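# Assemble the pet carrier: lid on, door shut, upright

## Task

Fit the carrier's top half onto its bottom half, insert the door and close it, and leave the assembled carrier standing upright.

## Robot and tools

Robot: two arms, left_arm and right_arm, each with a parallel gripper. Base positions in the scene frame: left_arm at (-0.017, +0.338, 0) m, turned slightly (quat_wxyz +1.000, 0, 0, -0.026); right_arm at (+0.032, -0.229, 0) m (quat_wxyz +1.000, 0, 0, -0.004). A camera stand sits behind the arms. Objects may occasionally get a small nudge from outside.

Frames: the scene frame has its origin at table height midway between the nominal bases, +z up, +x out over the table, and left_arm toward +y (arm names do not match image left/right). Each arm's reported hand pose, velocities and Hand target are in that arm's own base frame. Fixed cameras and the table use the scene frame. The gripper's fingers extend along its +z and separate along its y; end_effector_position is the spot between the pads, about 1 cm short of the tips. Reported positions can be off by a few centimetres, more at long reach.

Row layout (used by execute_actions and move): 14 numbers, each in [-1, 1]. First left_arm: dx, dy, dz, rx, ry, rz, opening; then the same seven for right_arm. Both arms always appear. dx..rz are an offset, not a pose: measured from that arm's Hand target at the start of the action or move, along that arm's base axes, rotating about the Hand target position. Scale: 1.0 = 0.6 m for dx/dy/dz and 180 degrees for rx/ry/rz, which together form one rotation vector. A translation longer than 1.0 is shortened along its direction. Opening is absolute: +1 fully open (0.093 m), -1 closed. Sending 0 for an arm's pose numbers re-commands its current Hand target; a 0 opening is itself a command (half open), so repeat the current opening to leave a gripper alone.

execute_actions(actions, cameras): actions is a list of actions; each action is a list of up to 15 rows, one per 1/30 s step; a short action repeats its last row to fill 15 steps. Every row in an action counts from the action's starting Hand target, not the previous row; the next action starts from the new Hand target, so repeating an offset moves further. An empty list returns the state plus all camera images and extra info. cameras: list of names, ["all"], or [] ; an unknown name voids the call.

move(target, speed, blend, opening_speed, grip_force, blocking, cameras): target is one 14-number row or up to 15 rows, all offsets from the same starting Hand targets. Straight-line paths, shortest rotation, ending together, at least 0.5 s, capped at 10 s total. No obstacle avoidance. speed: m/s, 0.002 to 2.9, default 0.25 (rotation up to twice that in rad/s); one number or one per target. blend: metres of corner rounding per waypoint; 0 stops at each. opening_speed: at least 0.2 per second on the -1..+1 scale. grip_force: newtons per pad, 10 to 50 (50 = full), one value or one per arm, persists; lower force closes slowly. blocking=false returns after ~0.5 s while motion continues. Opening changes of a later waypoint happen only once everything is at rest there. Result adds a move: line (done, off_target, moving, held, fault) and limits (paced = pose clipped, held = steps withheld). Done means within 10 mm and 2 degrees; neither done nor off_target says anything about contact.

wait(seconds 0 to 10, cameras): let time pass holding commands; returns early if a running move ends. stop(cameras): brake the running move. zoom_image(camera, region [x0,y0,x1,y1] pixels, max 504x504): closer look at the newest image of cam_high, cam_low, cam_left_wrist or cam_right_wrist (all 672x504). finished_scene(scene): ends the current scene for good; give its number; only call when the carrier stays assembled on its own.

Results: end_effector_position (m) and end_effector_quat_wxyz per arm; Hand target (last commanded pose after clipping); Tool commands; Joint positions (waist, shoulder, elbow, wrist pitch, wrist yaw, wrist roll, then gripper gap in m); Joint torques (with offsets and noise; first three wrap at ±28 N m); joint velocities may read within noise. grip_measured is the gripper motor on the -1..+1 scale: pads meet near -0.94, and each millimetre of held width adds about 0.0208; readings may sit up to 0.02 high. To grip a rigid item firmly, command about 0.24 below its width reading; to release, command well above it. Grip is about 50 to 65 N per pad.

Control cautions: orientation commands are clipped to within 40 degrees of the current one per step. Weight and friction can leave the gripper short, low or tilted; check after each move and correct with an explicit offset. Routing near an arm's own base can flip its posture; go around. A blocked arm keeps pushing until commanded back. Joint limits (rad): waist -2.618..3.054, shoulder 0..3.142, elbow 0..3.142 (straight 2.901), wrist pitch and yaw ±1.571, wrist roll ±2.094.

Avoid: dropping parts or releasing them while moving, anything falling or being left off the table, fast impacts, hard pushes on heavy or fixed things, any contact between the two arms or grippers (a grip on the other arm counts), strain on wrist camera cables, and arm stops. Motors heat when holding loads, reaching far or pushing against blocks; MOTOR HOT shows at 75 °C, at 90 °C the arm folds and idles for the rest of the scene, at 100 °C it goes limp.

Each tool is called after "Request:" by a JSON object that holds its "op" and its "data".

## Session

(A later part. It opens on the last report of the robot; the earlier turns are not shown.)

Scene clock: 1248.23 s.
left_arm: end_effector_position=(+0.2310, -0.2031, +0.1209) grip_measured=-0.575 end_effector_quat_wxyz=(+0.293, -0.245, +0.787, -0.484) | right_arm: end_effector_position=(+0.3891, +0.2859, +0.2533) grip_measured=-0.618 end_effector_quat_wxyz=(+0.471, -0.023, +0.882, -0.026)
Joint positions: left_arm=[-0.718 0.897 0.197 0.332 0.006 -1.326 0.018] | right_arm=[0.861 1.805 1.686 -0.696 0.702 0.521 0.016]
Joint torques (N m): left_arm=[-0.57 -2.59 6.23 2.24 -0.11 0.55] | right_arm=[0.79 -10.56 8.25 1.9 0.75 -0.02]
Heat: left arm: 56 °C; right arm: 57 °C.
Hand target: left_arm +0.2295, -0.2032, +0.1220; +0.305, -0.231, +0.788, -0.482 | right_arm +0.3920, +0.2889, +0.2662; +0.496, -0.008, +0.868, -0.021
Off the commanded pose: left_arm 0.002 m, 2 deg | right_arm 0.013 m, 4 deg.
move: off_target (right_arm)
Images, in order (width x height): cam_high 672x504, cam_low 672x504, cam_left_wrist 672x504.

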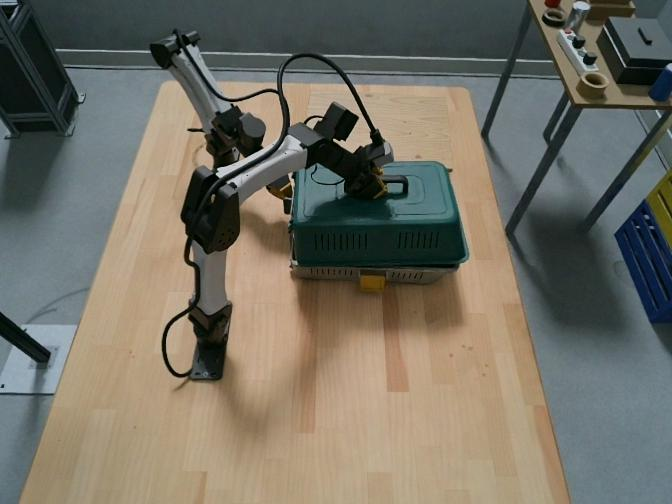

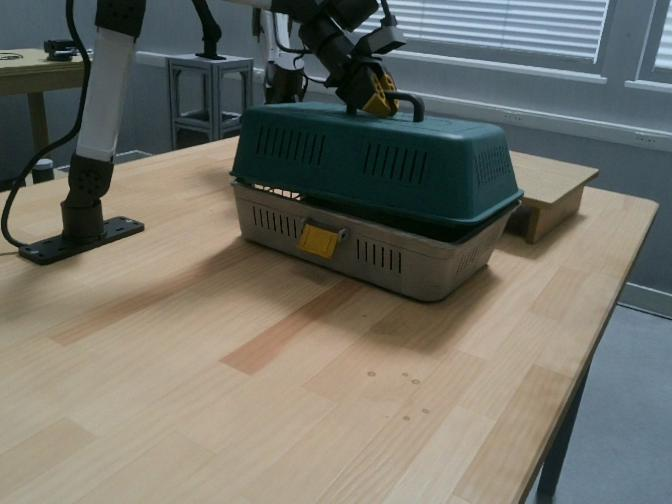

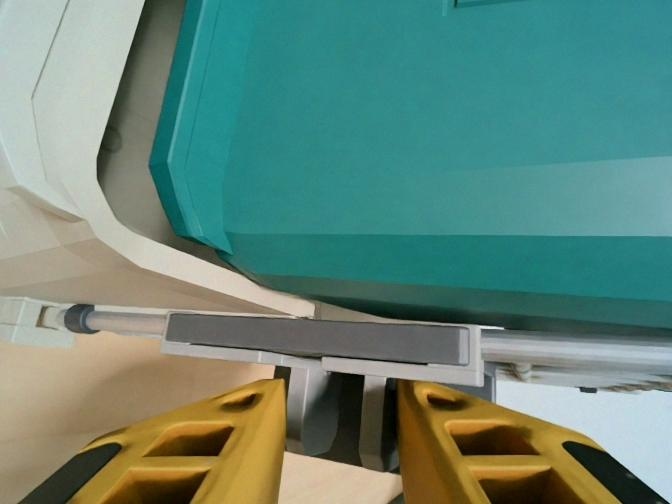

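Request:
{"op": "move", "data": {"target": [0,0,0,0.0,0,0,-0.6,0.0,0.0,-0.022,0,0.0,0.0,-1], "cameras": ["cam_left_wrist","cam_high","cam_low"], "speed": 0.03}}

Request:
{"op": "zoom_image", "data": {"camera": "cam_high", "region": [276, 212, 306, 242]}}

Request:
{"op": "zoom_image", "data": {"camera": "cam_low", "region": [200, 30, 540, 310]}}

Scene clock: 1252.77 s.
left_arm: end_effector_position=(+0.2318, -0.2023, +0.1210) grip_measured=-0.575 end_effector_quat_wxyz=(+0.296, -0.247, +0.786, -0.483) | right_arm: end_effector_position=(+0.3914, +0.2841, +0.2465) grip_measured=-0.618 end_effector_quat_wxyz=(+0.479, -0.015, +0.877, -0.032)
Joint positions: left_arm=[-0.718 0.897 0.197 0.333 -0.001 -1.326 0.018] | right_arm=[0.862 1.805 1.646 -0.65 0.728 0.524 0.016]
Joint torques (N m): left_arm=[-0.59 -2.54 6.16 2.22 -0.06 0.53] | right_arm=[0.68 -10.97 6.49 1.96 0.51 -0.07]
Heat: left arm: 56 °C; right arm: 57 °C.
Hand target: left_arm +0.2295, -0.2032, +0.1220; +0.305, -0.231, +0.788, -0.482 | right_arm +0.3920, +0.2890, +0.2529; +0.495, -0.008, +0.868, -0.021
Off the commanded pose: left_arm 0.003 m, 2 deg | right_arm 0.008 m, 3 deg.
move: off_target (right_arm)
Images, in order (width x height): cam_high 672x504, cam_low 672x504, cam_left_wrist 672x504.

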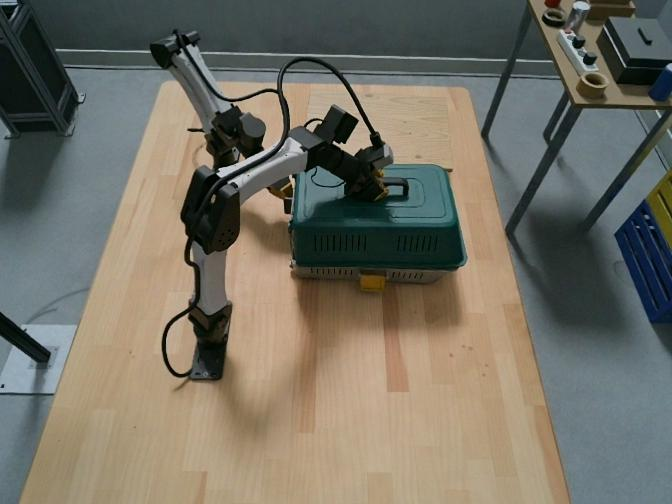

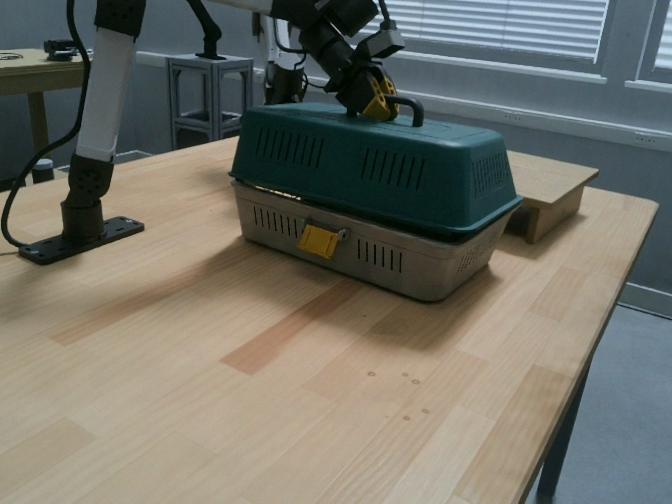

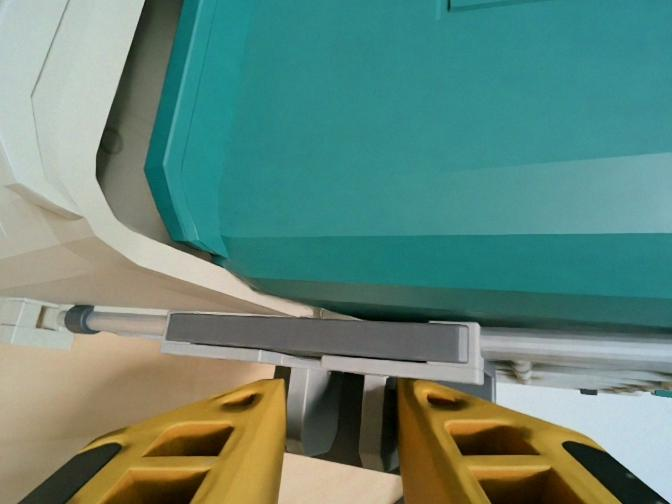

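Scaled by 16.800 from the camera's 672x504 image, which has a finer 960x720 frame.

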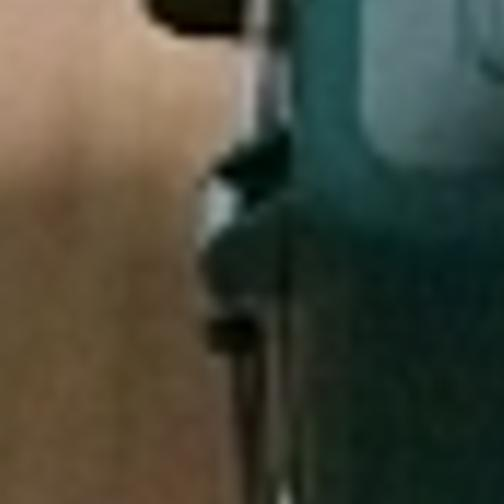

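Scaled by 1.482 from the camera's 672x504 image, which has a finer 960x720 frame.

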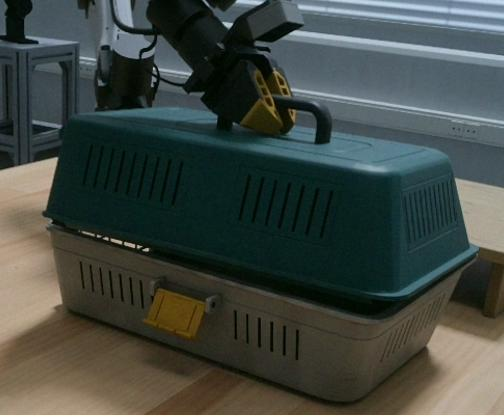

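Request:
{"op": "move", "data": {"target": [0,0,-0.02,0.0,0,0,-0.6,0.0,0.0,0,0,0.0,0.0,-1], "cameras": ["cam_left_wrist","cam_high","cam_low"], "speed": 0.02}}

Request:
{"op": "zoom_image", "data": {"camera": "cam_high", "region": [276, 212, 306, 242]}}

Request:
{"op": "zoom_image", "data": {"camera": "cam_low", "region": [200, 30, 540, 310]}}

Request:
{"op": "zoom_image", "data": {"camera": "cam_left_wrist", "region": [0, 260, 180, 380]}}

Scene clock: 1257.60 s.
left_arm: end_effector_position=(+0.2328, -0.2022, +0.1186) grip_measured=-0.575 end_effector_quat_wxyz=(+0.304, -0.245, +0.777, -0.493) | right_arm: end_effector_position=(+0.3916, +0.2842, +0.2467) grip_measured=-0.618 end_effector_quat_wxyz=(+0.479, -0.015, +0.877, -0.032)
Joint positions: left_arm=[-0.718 0.924 0.16 0.429 -0.005 -1.326 0.018] | right_arm=[0.862 1.805 1.646 -0.648 0.729 0.524 0.016]
Joint torques (N m): left_arm=[-0.65 -0.38 5.86 2.23 -0.04 0.52] | right_arm=[0.72 -10.99 6.48 1.95 0.51 -0.06]
Heat: left arm: 55 °C; right arm: 56 °C.
Hand target: left_arm +0.2295, -0.2032, +0.1100; +0.305, -0.231, +0.788, -0.482 | right_arm +0.3920, +0.2890, +0.2529; +0.495, -0.008, +0.868, -0.021
Off the commanded pose: left_arm 0.009 m, 2 deg | right_arm 0.008 m, 3 deg.
move: off_target (right_arm)
Images, in order (width x height): cam_high 672x504, cam_low 672x504, cam_left_wrist 672x504.

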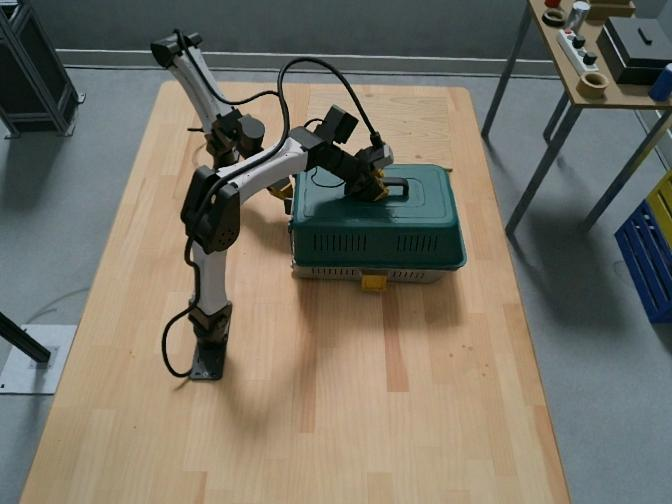

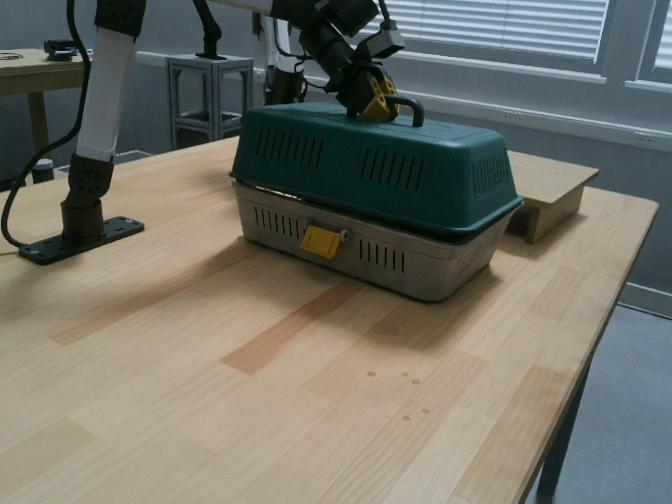

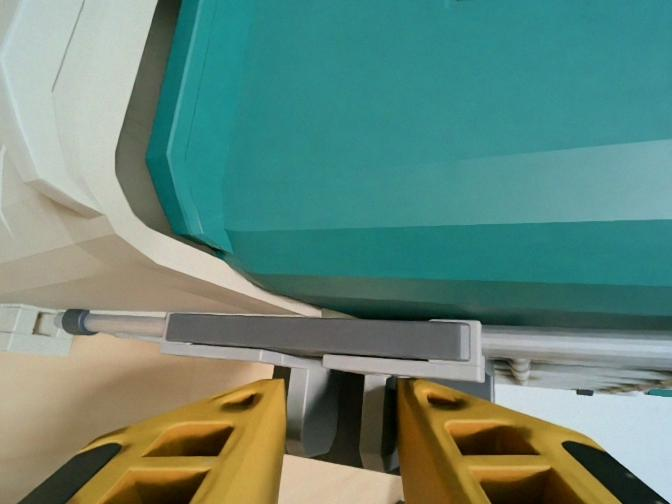

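Scaled by 16.800 from the camera's 672x504 image, which has a finer 960x720 frame.

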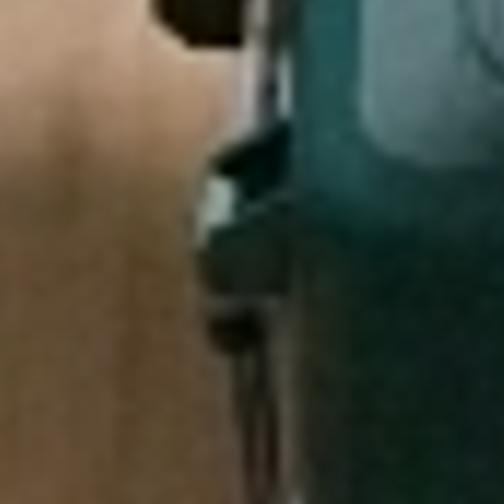

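Scaled by 1.482 from the camera's 672x504 image, which has a finer 960x720 frame.

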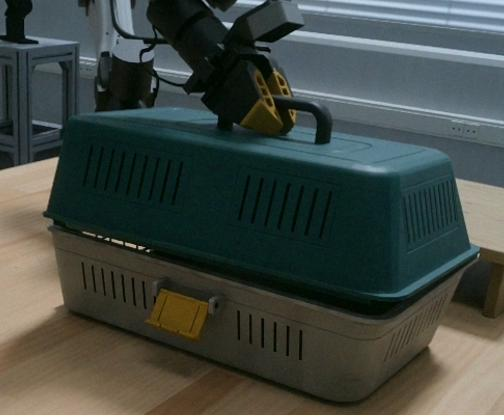

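Scaled by 2.800 from the camera's 672x504 image, which has a finer 960x720 frame.

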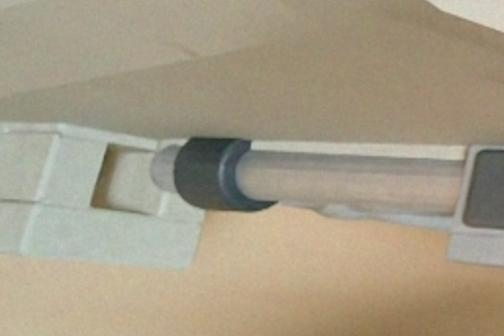

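Request:
{"op": "move", "data": {"target": [0,0,0,0.0,0,0,-0.6,-0.006,0.0,-0.025,-0.006,0.004,0.004,-1], "cameras": ["cam_left_wrist","cam_high","cam_low"], "speed": 0.02}}

Request:
{"op": "zoom_image", "data": {"camera": "cam_high", "region": [276, 212, 306, 242]}}

Request:
{"op": "zoom_image", "data": {"camera": "cam_low", "region": [200, 30, 540, 310]}}

Request:
{"op": "zoom_image", "data": {"camera": "cam_high", "region": [260, 120, 490, 300]}}

Scene clock: 1264.00 s.
left_arm: end_effector_position=(+0.2332, -0.2017, +0.1187) grip_measured=-0.575 end_effector_quat_wxyz=(+0.306, -0.246, +0.777, -0.493) | right_arm: end_effector_position=(+0.3929, +0.2842, +0.2415) grip_measured=-0.618 end_effector_quat_wxyz=(+0.489, -0.006, +0.872, -0.027)
Joint positions: left_arm=[-0.718 0.924 0.16 0.43 -0.009 -1.326 0.018] | right_arm=[0.863 1.795 1.596 -0.583 0.741 0.529 0.016]
Joint torques (N m): left_arm=[-0.57 -0.5 5.83 2.21 0.02 0.54] | right_arm=[1.03 -10.58 5.75 1.72 0.34 -0.22]
Heat: left arm: 56 °C; right arm: 55 °C.
Hand target: left_arm +0.2295, -0.2032, +0.1100; +0.305, -0.231, +0.788, -0.482 | right_arm +0.3883, +0.2890, +0.2379; +0.490, -0.019, +0.871, -0.026
Off the commanded pose: left_arm 0.010 m, 3 deg | right_arm 0.008 m, 1 deg.
move: off_target (left_arm)
Images, in order (width x height): cam_high 672x504, cam_low 672x504, cam_left_wrist 672x504.

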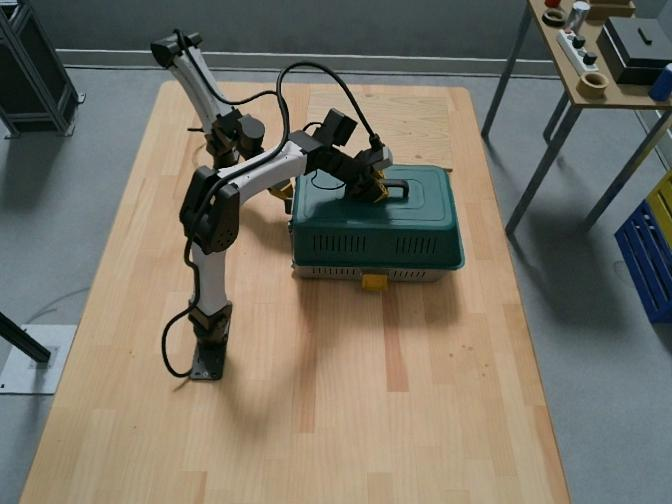

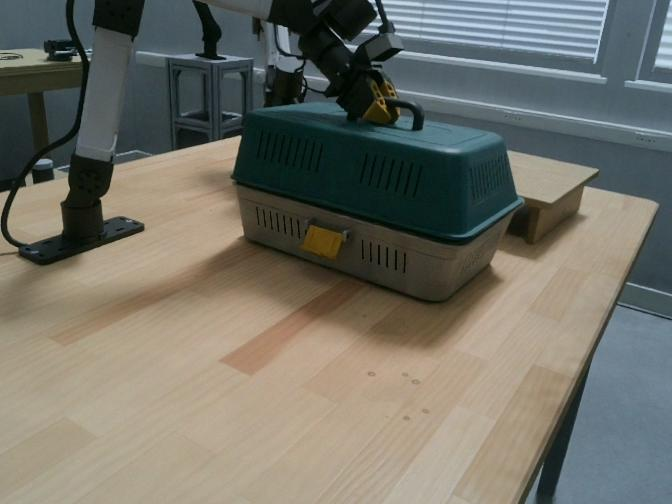

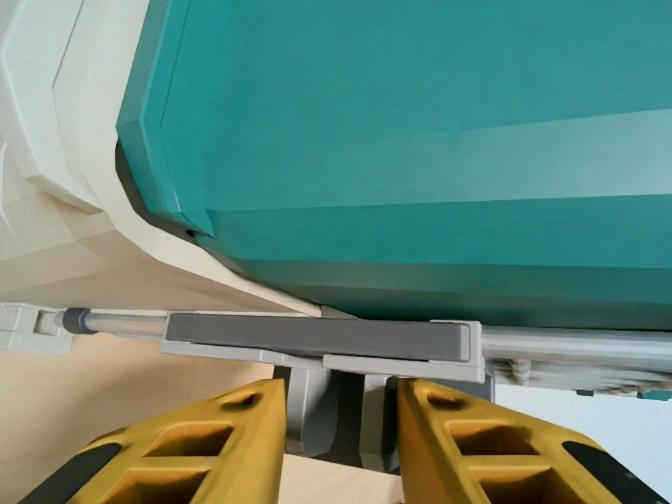

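Scaled by 16.800 from the camera's 672x504 image, which has a finer 960x720 frame.

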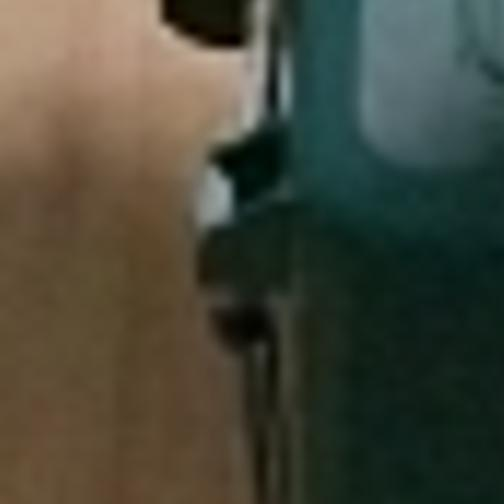

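Scaled by 1.482 from the camera's 672x504 image, which has a finer 960x720 frame.

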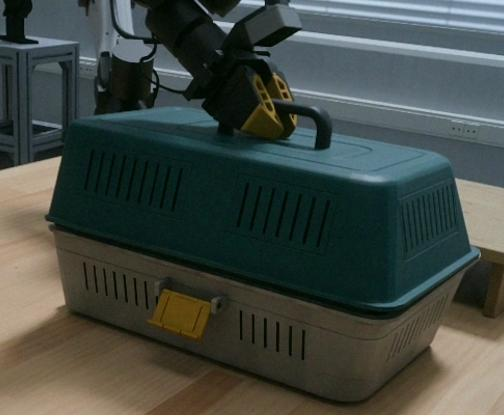

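Scaled by 2.191 from the camera's 672x504 image, which has a finer 960x720 frame.

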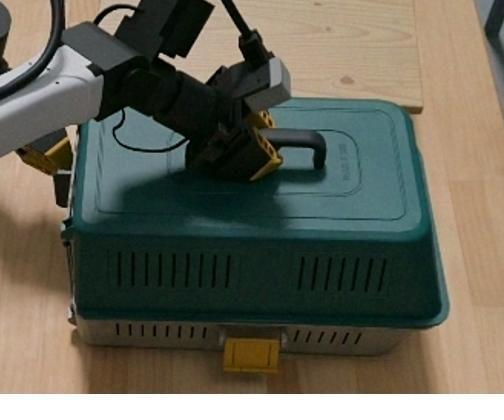

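Request:
{"op": "move", "data": {"target": [0,0,0,0.0,0,0,-0.6,-0.002,0.0,-0.02,0,0.0,0,-1], "cameras": ["cam_left_wrist","cam_low"], "speed": 0.02}}

Request:
{"op": "zoom_image", "data": {"camera": "cam_low", "region": [200, 30, 540, 310]}}

Request:
{"op": "zoom_image", "data": {"camera": "cam_left_wrist", "region": [0, 250, 180, 380]}}

Scene clock: 1268.67 s.
left_arm: end_effector_position=(+0.2332, -0.2017, +0.1187) grip_measured=-0.575 end_effector_quat_wxyz=(+0.306, -0.246, +0.777, -0.493) | right_arm: end_effector_position=(+0.3922, +0.2851, +0.2412) grip_measured=-0.618 end_effector_quat_wxyz=(+0.495, -0.003, +0.869, -0.015)
Joint positions: left_arm=[-0.718 0.924 0.16 0.43 -0.009 -1.326 0.018] | right_arm=[0.863 1.778 1.562 -0.539 0.732 0.527 0.016]
Joint torques (N m): left_arm=[-0.55 -0.42 5.83 2.22 0 0.53] | right_arm=[1.28 -9.14 4.26 1.77 0.42 -0.19]
Heat: left arm: 56 °C; right arm: 55 °C.
Hand target: left_arm +0.2295, -0.2032, +0.1100; +0.305, -0.231, +0.788, -0.482 | right_arm +0.3871, +0.2891, +0.2259; +0.490, -0.019, +0.871, -0.026
Off the commanded pose: left_arm 0.010 m, 3 deg | right_arm 0.017 m, 2 deg.
move: off_target (left_arm, right_arm)
Images, in order (width x height): cam_low 672x504, cam_left_wrist 672x504.

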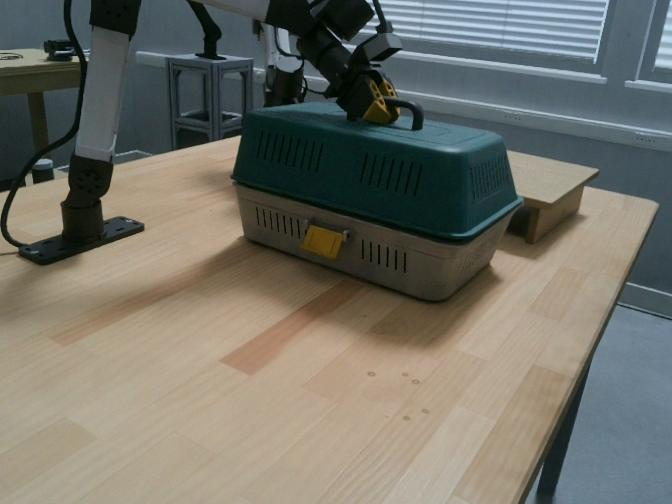

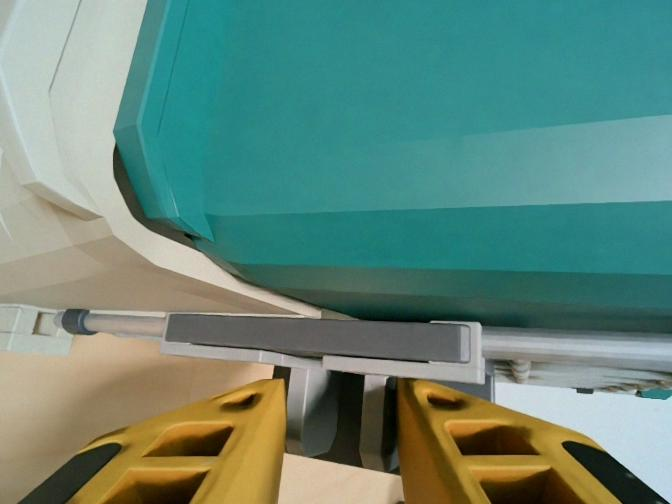

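Scaled by 1.482 from the camera's 672x504 image, which has a finer 960x720 frame.

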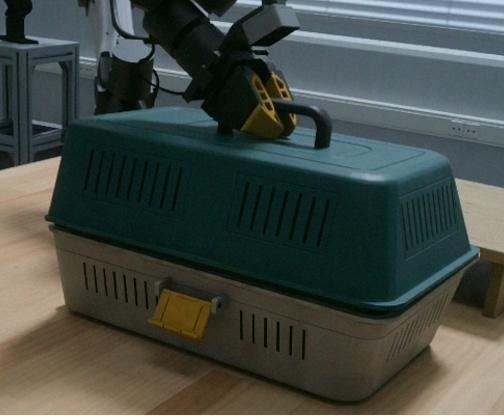

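Scaled by 2.800 from the camera's 672x504 image, which has a finer 960x720 frame.

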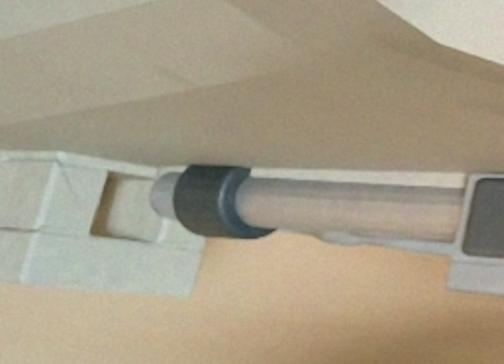

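Request:
{"op": "move", "data": {"target": [0,0,0,0.0,0,0,0.3,0,0,0,0,0.0,0,-1], "cameras": ["cam_left_wrist","cam_low","cam_high"], "opening_speed": 0.3}}

Request:
{"op": "zoom_image", "data": {"camera": "cam_left_wrist", "region": [0, 250, 180, 380]}}

Scene clock: 1274.97 s.
left_arm: end_effector_position=(+0.2326, -0.2021, +0.1157) grip_measured=+0.297 end_effector_quat_wxyz=(+0.305, -0.243, +0.781, -0.489) | right_arm: end_effector_position=(+0.3916, +0.2856, +0.2410) grip_measured=-0.618 end_effector_quat_wxyz=(+0.494, -0.006, +0.869, -0.014)
Joint positions: left_arm=[-0.719 0.932 0.158 0.431 -0.008 -1.317 0.059] | right_arm=[0.863 1.776 1.56 -0.539 0.727 0.523 0.016]
Joint torques (N m): left_arm=[-0.43 -0.99 5.93 2.21 0.02 0.45] | right_arm=[1.2 -8.91 4.38 1.77 0.48 -0.14]
Heat: left arm: 56 °C; right arm: 53 °C.
Hand target: left_arm +0.2295, -0.2032, +0.1100; +0.305, -0.231, +0.788, -0.482 | right_arm +0.3872, +0.2889, +0.2261; +0.490, -0.019, +0.871, -0.026
Off the commanded pose: left_arm 0.007 m, 2 deg | right_arm 0.016 m, 2 deg.
move: off_target (right_arm)
Images, in order (width x height): cam_high 672x504, cam_low 672x504, cam_left_wrist 672x504.

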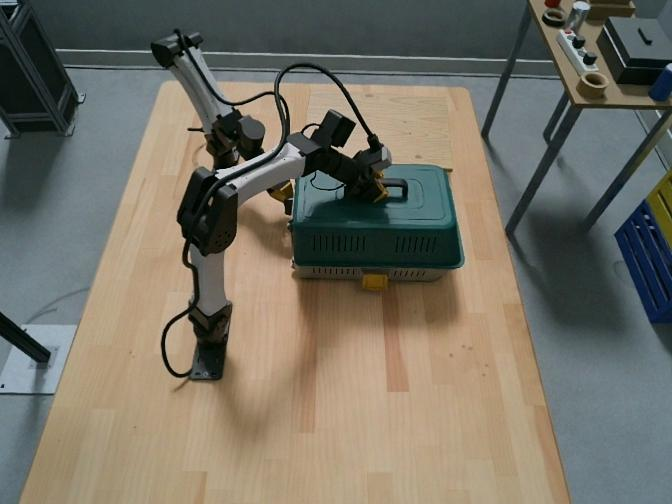

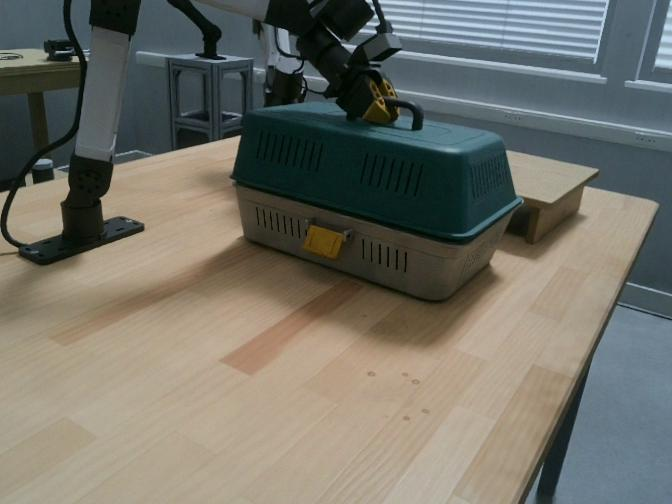

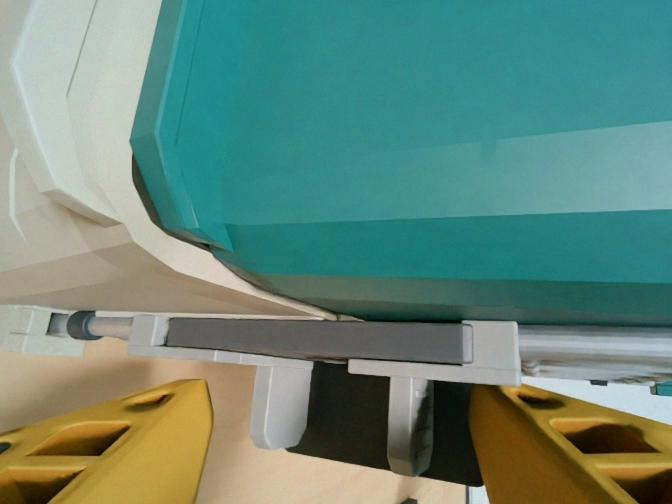

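Scaled by 2.800 from the camera's 672x504 image, which has a finer 960x720 frame.

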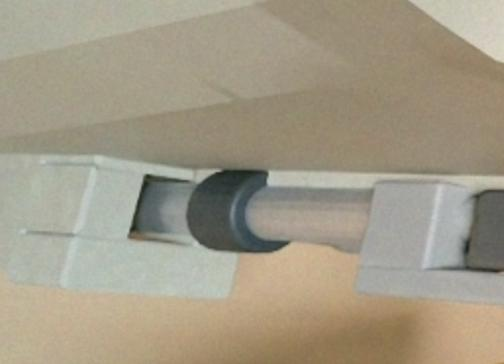

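Request:
{"op": "move", "data": {"target": [[-0.12,0.045,0.02,0.0,0,0,0.6,0,0,0,0,0.0,0,-1],[-0.16,0.05,0.25,0.0,0,0,0.6,0,0,0,0,0.0,0,-1],[-0.1,0.1,0.36,0.0,0,0,0.6,0,0,0,0,0.0,0,-1]], "cameras": ["cam_left_wrist","cam_high"], "speed": [0.06,0.12,0.12], "blend": [0.01,0.02,0]}}

Scene clock: 1282.43 s.
left_arm: end_effector_position=(+0.1691, -0.1429, +0.3152) grip_measured=+0.597 end_effector_quat_wxyz=(+0.298, -0.240, +0.791, -0.478) | right_arm: end_effector_position=(+0.3916, +0.2856, +0.2410) grip_measured=-0.618 end_effector_quat_wxyz=(+0.494, -0.006, +0.869, -0.014)
Joint positions: left_arm=[-0.661 0.55 0.958 -0.784 0.054 -1.285 0.074] | right_arm=[0.863 1.776 1.56 -0.539 0.727 0.523 0.016]
Joint torques (N m): left_arm=[0.69 2.39 8.87 2.14 0.08 0.36] | right_arm=[1.18 -8.92 4.38 1.77 0.48 -0.14]
Heat: left arm: 56 °C; right arm: 52 °C.
Hand target: left_arm +0.1695, -0.1432, +0.3260; +0.305, -0.231, +0.788, -0.482 | right_arm +0.3872, +0.2889, +0.2261; +0.490, -0.019, +0.871, -0.026
Off the commanded pose: left_arm 0.011 m, 1 deg | right_arm 0.016 m, 2 deg.
move: off_target (left_arm, right_arm)
Images, in order (width x height): cam_high 672x504, cam_left_wrist 672x504.

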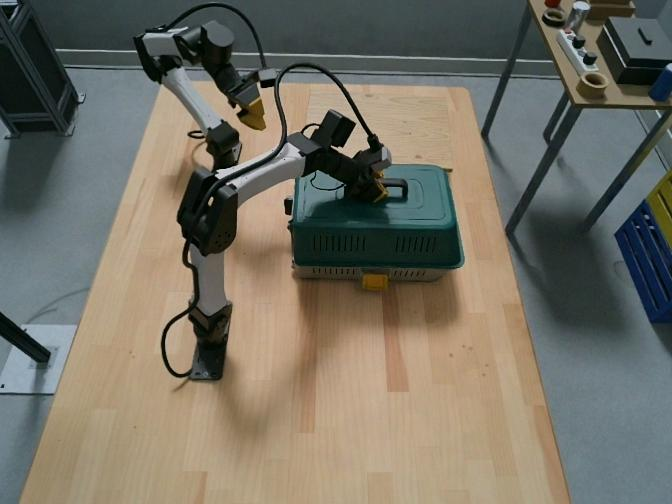

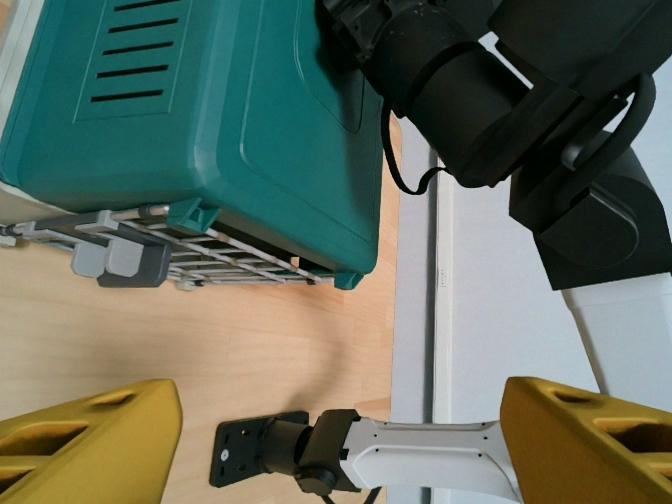

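Request:
{"op": "zoom_image", "data": {"camera": "cam_left_wrist", "region": [0, 170, 240, 300]}}

Request:
{"op": "zoom_image", "data": {"camera": "cam_left_wrist", "region": [130, 170, 250, 270]}}

Request:
{"op": "zoom_image", "data": {"camera": "cam_left_wrist", "region": [270, 220, 400, 320]}}

Scaled by 2.100 from the camera's 672x504 image, which has a finer 960x720 frame.

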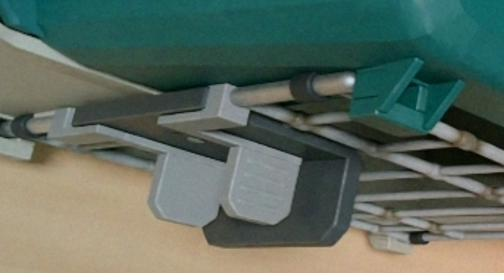

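Scaled by 4.200 from the camera's 672x504 image, which has a finer 960x720 frame.

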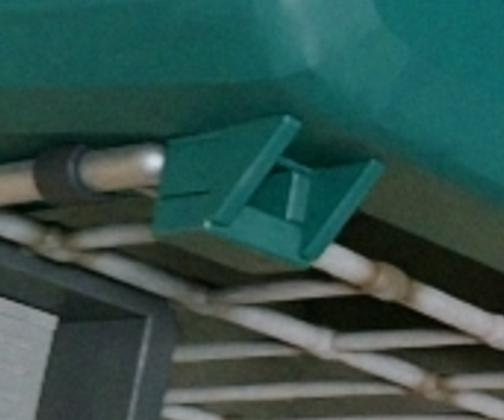

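Scaled by 3.877 from the camera's 672x504 image, which has a finer 960x720 frame.

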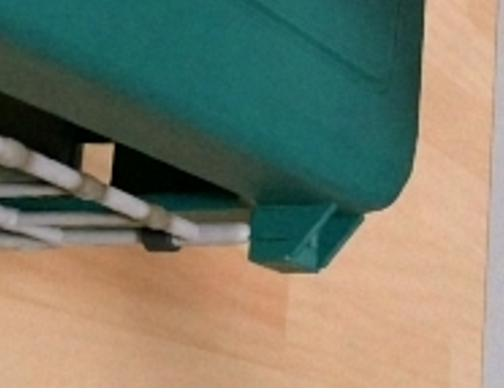

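Request:
{"op": "move", "data": {"target": [[-0.12,-0.0,-0.1,0.0,0,0,0.6,0,0,0,0,0.0,0,-1],[-0.09,0.0,-0.25,0.0,0,0,0.6,0,0,0,0,0.0,0,-1]], "cameras": ["cam_left_wrist"], "speed": 0.12, "blend": [0.01,0]}}

Request:
{"op": "zoom_image", "data": {"camera": "cam_left_wrist", "region": [0, 0, 400, 400]}}

Scene clock: 1297.30 s.
left_arm: end_effector_position=(+0.1145, -0.1417, +0.1744) grip_measured=+0.597 end_effector_quat_wxyz=(+0.303, -0.231, +0.793, -0.476) | right_arm: end_effector_position=(+0.3916, +0.2856, +0.2410) grip_measured=-0.618 end_effector_quat_wxyz=(+0.494, -0.006, +0.869, -0.014)
Joint positions: left_arm=[-1.662 0.138 0.424 -0.871 -0.854 -1.75 0.074] | right_arm=[0.863 1.776 1.56 -0.539 0.727 0.523 0.016]
Joint torques (N m): left_arm=[0.65 1.88 5.59 1.99 -0.32 0.38] | right_arm=[1.2 -8.95 4.41 1.77 0.48 -0.13]
Heat: left arm: 58 °C; right arm: 50 °C.
Hand target: left_arm +0.1155, -0.1432, +0.1760; +0.305, -0.231, +0.788, -0.482 | right_arm +0.3872, +0.2889, +0.2261; +0.490, -0.019, +0.871, -0.026
Off the commanded pose: left_arm 0.002 m, 1 deg | right_arm 0.016 m, 2 deg.
move: off_target (right_arm)
Images, in order (width x height): cam_left_wrist 672x504.

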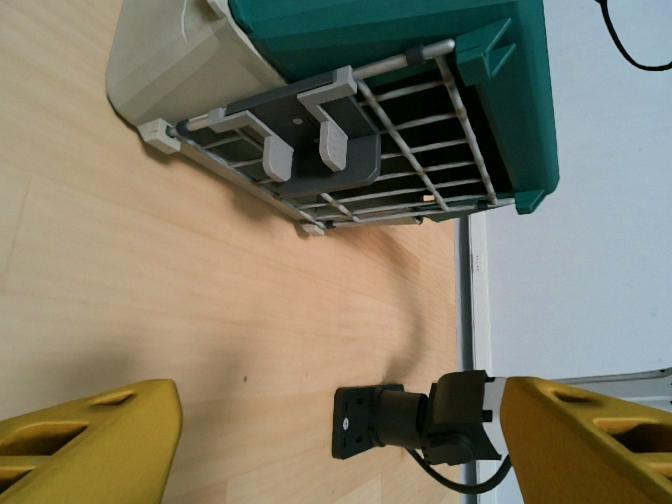

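Scaled by 1.260 from the camera's 672x504 image, which has a finer 960x720 frame.

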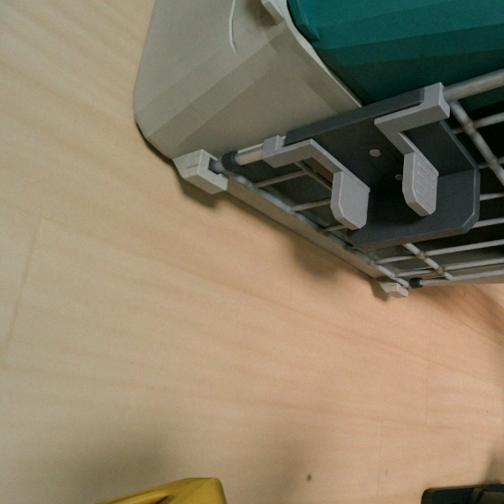

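Request:
{"op": "zoom_image", "data": {"camera": "cam_left_wrist", "region": [400, 10, 580, 220]}}

Request:
{"op": "zoom_image", "data": {"camera": "cam_left_wrist", "region": [480, 160, 580, 230]}}

Request:
{"op": "zoom_image", "data": {"camera": "cam_left_wrist", "region": [180, 0, 320, 120]}}

Scaled by 2.400 from the camera's 672x504 image, which has a finer 960x720 frame.

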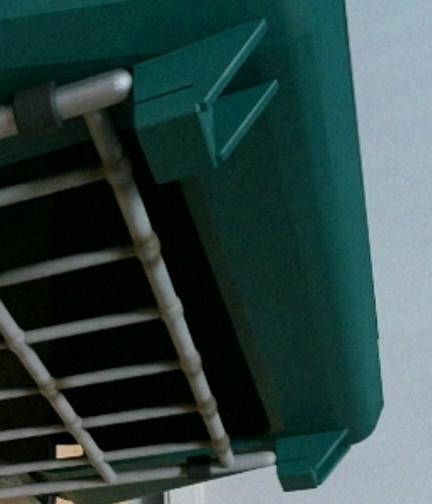

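Scaled by 5.040 from the camera's 672x504 image, which has a finer 960x720 frame.

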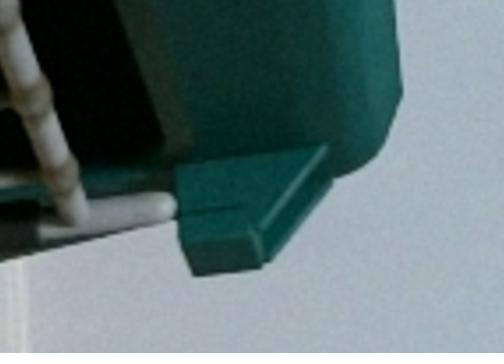

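Scaled by 3.600 from the camera's 672x504 image, which has a finer 960x720 frame.

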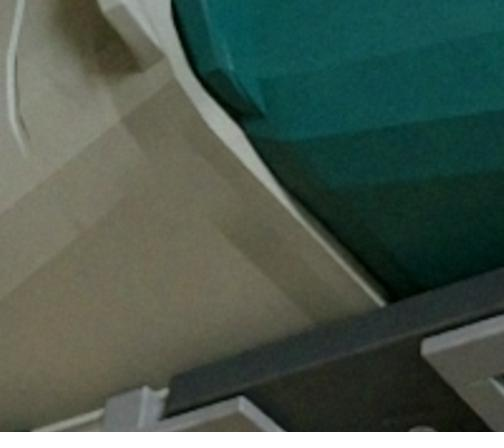

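Request:
{"op": "move", "data": {"target": [0,0,0,0.0,0,0,0.6,0.008,0.0,0.06,0,0.0,0,-1], "cameras": ["cam_left_wrist"], "speed": 0.03}}

Request:
{"op": "zoom_image", "data": {"camera": "cam_left_wrist", "region": [400, 10, 580, 220]}}

Request:
{"op": "zoom_image", "data": {"camera": "cam_left_wrist", "region": [180, 0, 320, 120]}}

Scene clock: 1310.67 s.
left_arm: end_effector_position=(+0.1145, -0.1419, +0.1745) grip_measured=+0.597 end_effector_quat_wxyz=(+0.303, -0.231, +0.793, -0.476) | right_arm: end_effector_position=(+0.3903, +0.2866, +0.2465) grip_measured=-0.618 end_effector_quat_wxyz=(+0.478, -0.017, +0.878, -0.024)
Joint positions: left_arm=[-1.659 0.138 0.424 -0.869 -0.85 -1.747 0.074] | right_arm=[0.864 1.8 1.64 -0.64 0.715 0.525 0.016]
Joint torques (N m): left_arm=[0.62 1.99 5.46 2.02 -0.32 0.36] | right_arm=[0.32 -9.92 11.86 1.39 0.55 -0.27]
Heat: left arm: 57 °C; right arm: 49 °C.
Hand target: left_arm +0.1154, -0.1432, +0.1760; +0.305, -0.231, +0.788, -0.482 | right_arm +0.3920, +0.2890, +0.2619; +0.490, -0.019, +0.871, -0.026
Off the commanded pose: left_arm 0.002 m, 1 deg | right_arm 0.016 m, 2 deg.
move: off_target (right_arm)
Images, in order (width x height): cam_left_wrist 672x504.

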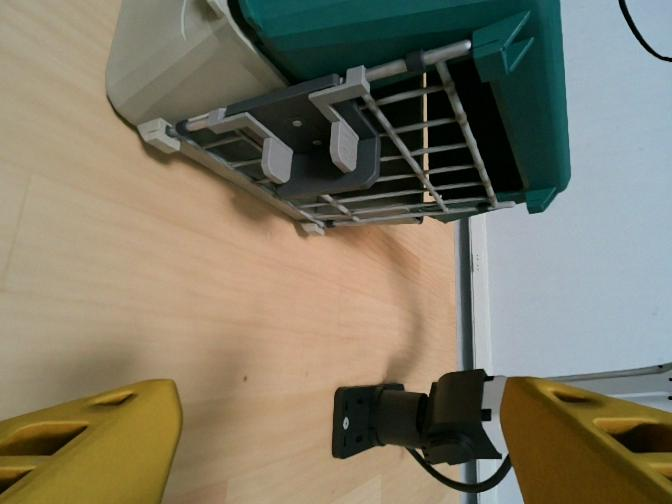

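Scaled by 2.400 from the camera's 672x504 image, which has a finer 960x720 frame.

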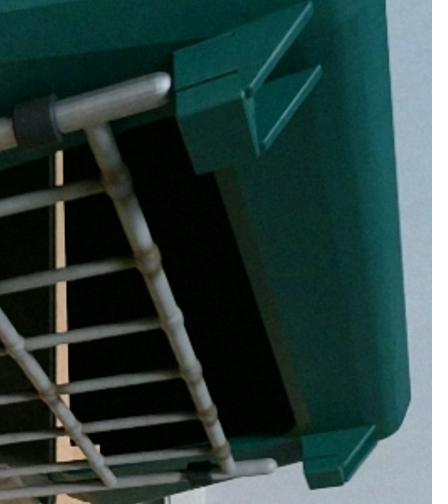

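Scaled by 3.600 from the camera's 672x504 image, which has a finer 960x720 frame.

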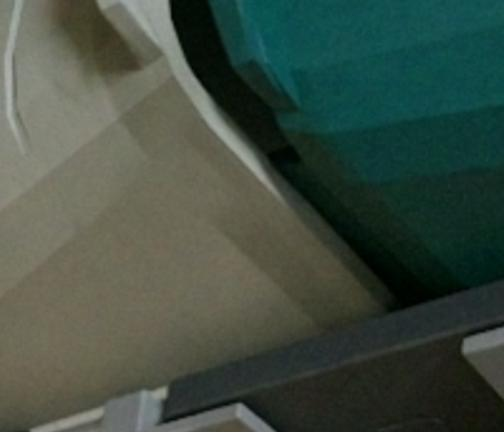

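Request:
{"op": "move", "data": {"target": [[0.0,0.05,0.297,0,0,0,0.6,0,0.0,0.0,0,0.0,0,-1],[0.058,0.105,0.297,0.353,-0.123,-0.297,0.6,0.0,0.0,0.0,0,0.0,0,-1]], "cameras": ["cam_left_wrist","cam_high"], "speed": 0.2, "blend": [0.03,0]}}

Request:
{"op": "zoom_image", "data": {"camera": "cam_left_wrist", "region": [350, 0, 650, 280]}}

Scene clock: 1326.57 s.
left_arm: end_effector_position=(+0.1493, -0.0817, +0.3484) grip_measured=+0.598 end_effector_quat_wxyz=(+0.356, +0.362, +0.857, -0.091) | right_arm: end_effector_position=(+0.3902, +0.2866, +0.2464) grip_measured=-0.618 end_effector_quat_wxyz=(+0.478, -0.017, +0.878, -0.024)
Joint positions: left_arm=[-0.204 0.928 1.624 -1.566 0.3 0.485 0.074] | right_arm=[0.864 1.8 1.64 -0.64 0.715 0.525 0.016]
Joint torques (N m): left_arm=[-0.31 1.4 6.67 1.61 0.05 0.23] | right_arm=[0.31 -9.91 11.82 1.41 0.54 -0.26]
Heat: left arm: 57 °C; right arm: 53 °C.
Hand target: left_arm +0.1502, -0.0802, +0.3542; +0.273, +0.403, +0.864, -0.125 | right_arm +0.3919, +0.2890, +0.2619; +0.490, -0.019, +0.871, -0.026
Off the commanded pose: left_arm 0.006 m, 11 deg | right_arm 0.016 m, 2 deg.
joint sent to its limit (left arm) — joint 4 (wrist pitch), lower limit. The joint targets are off in orientation, not in position.
move: off_target (left_arm, right_arm)
Images, in order (width x height): cam_high 672x504, cam_left_wrist 672x504.

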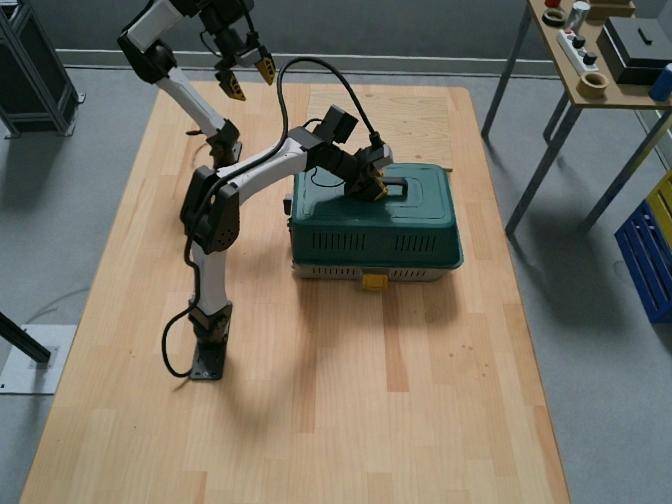

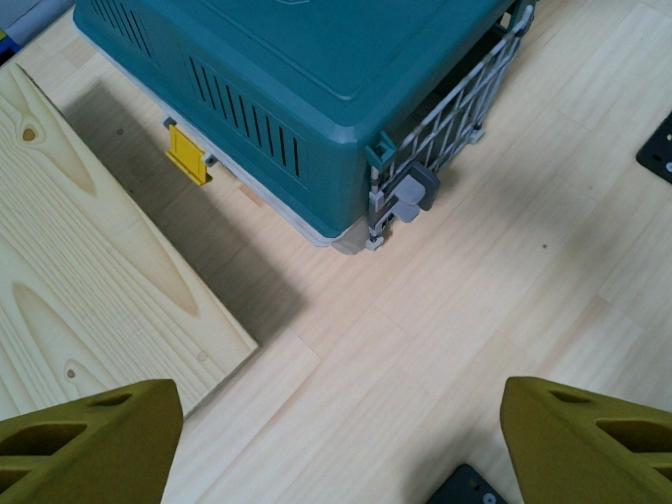

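Scaled by 1.680 from the camera's 672x504 image, which has a finer 960x720 frame.

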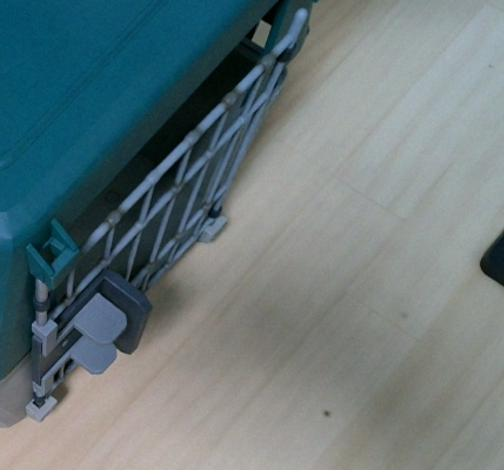

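Request:
{"op": "zoom_image", "data": {"camera": "cam_left_wrist", "region": [350, 110, 430, 190]}}

Request:
{"op": "zoom_image", "data": {"camera": "cam_left_wrist", "region": [480, 0, 560, 80]}}

Scaled by 6.300 from the camera's 672x504 image, which has a finer 960x720 frame.

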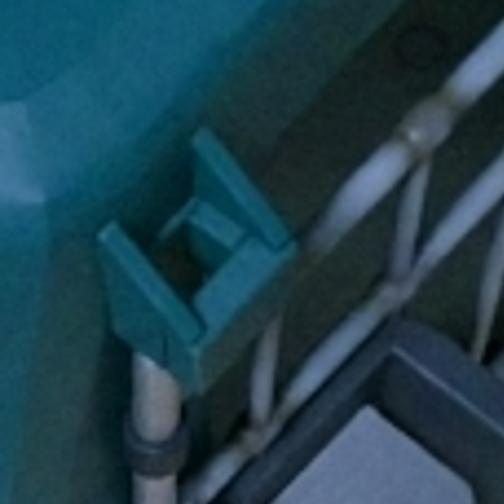

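Scaled by 6.300 from the camera's 672x504 image, which has a finer 960x720 frame.

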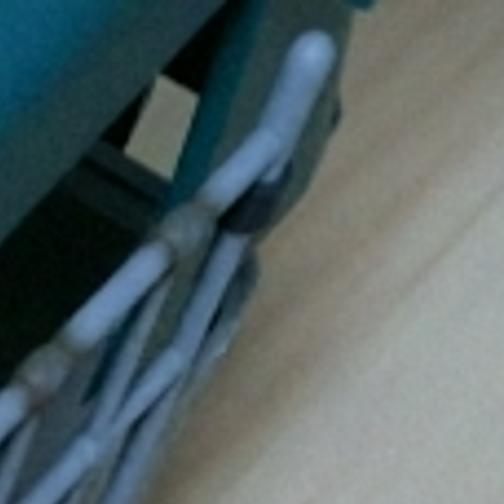

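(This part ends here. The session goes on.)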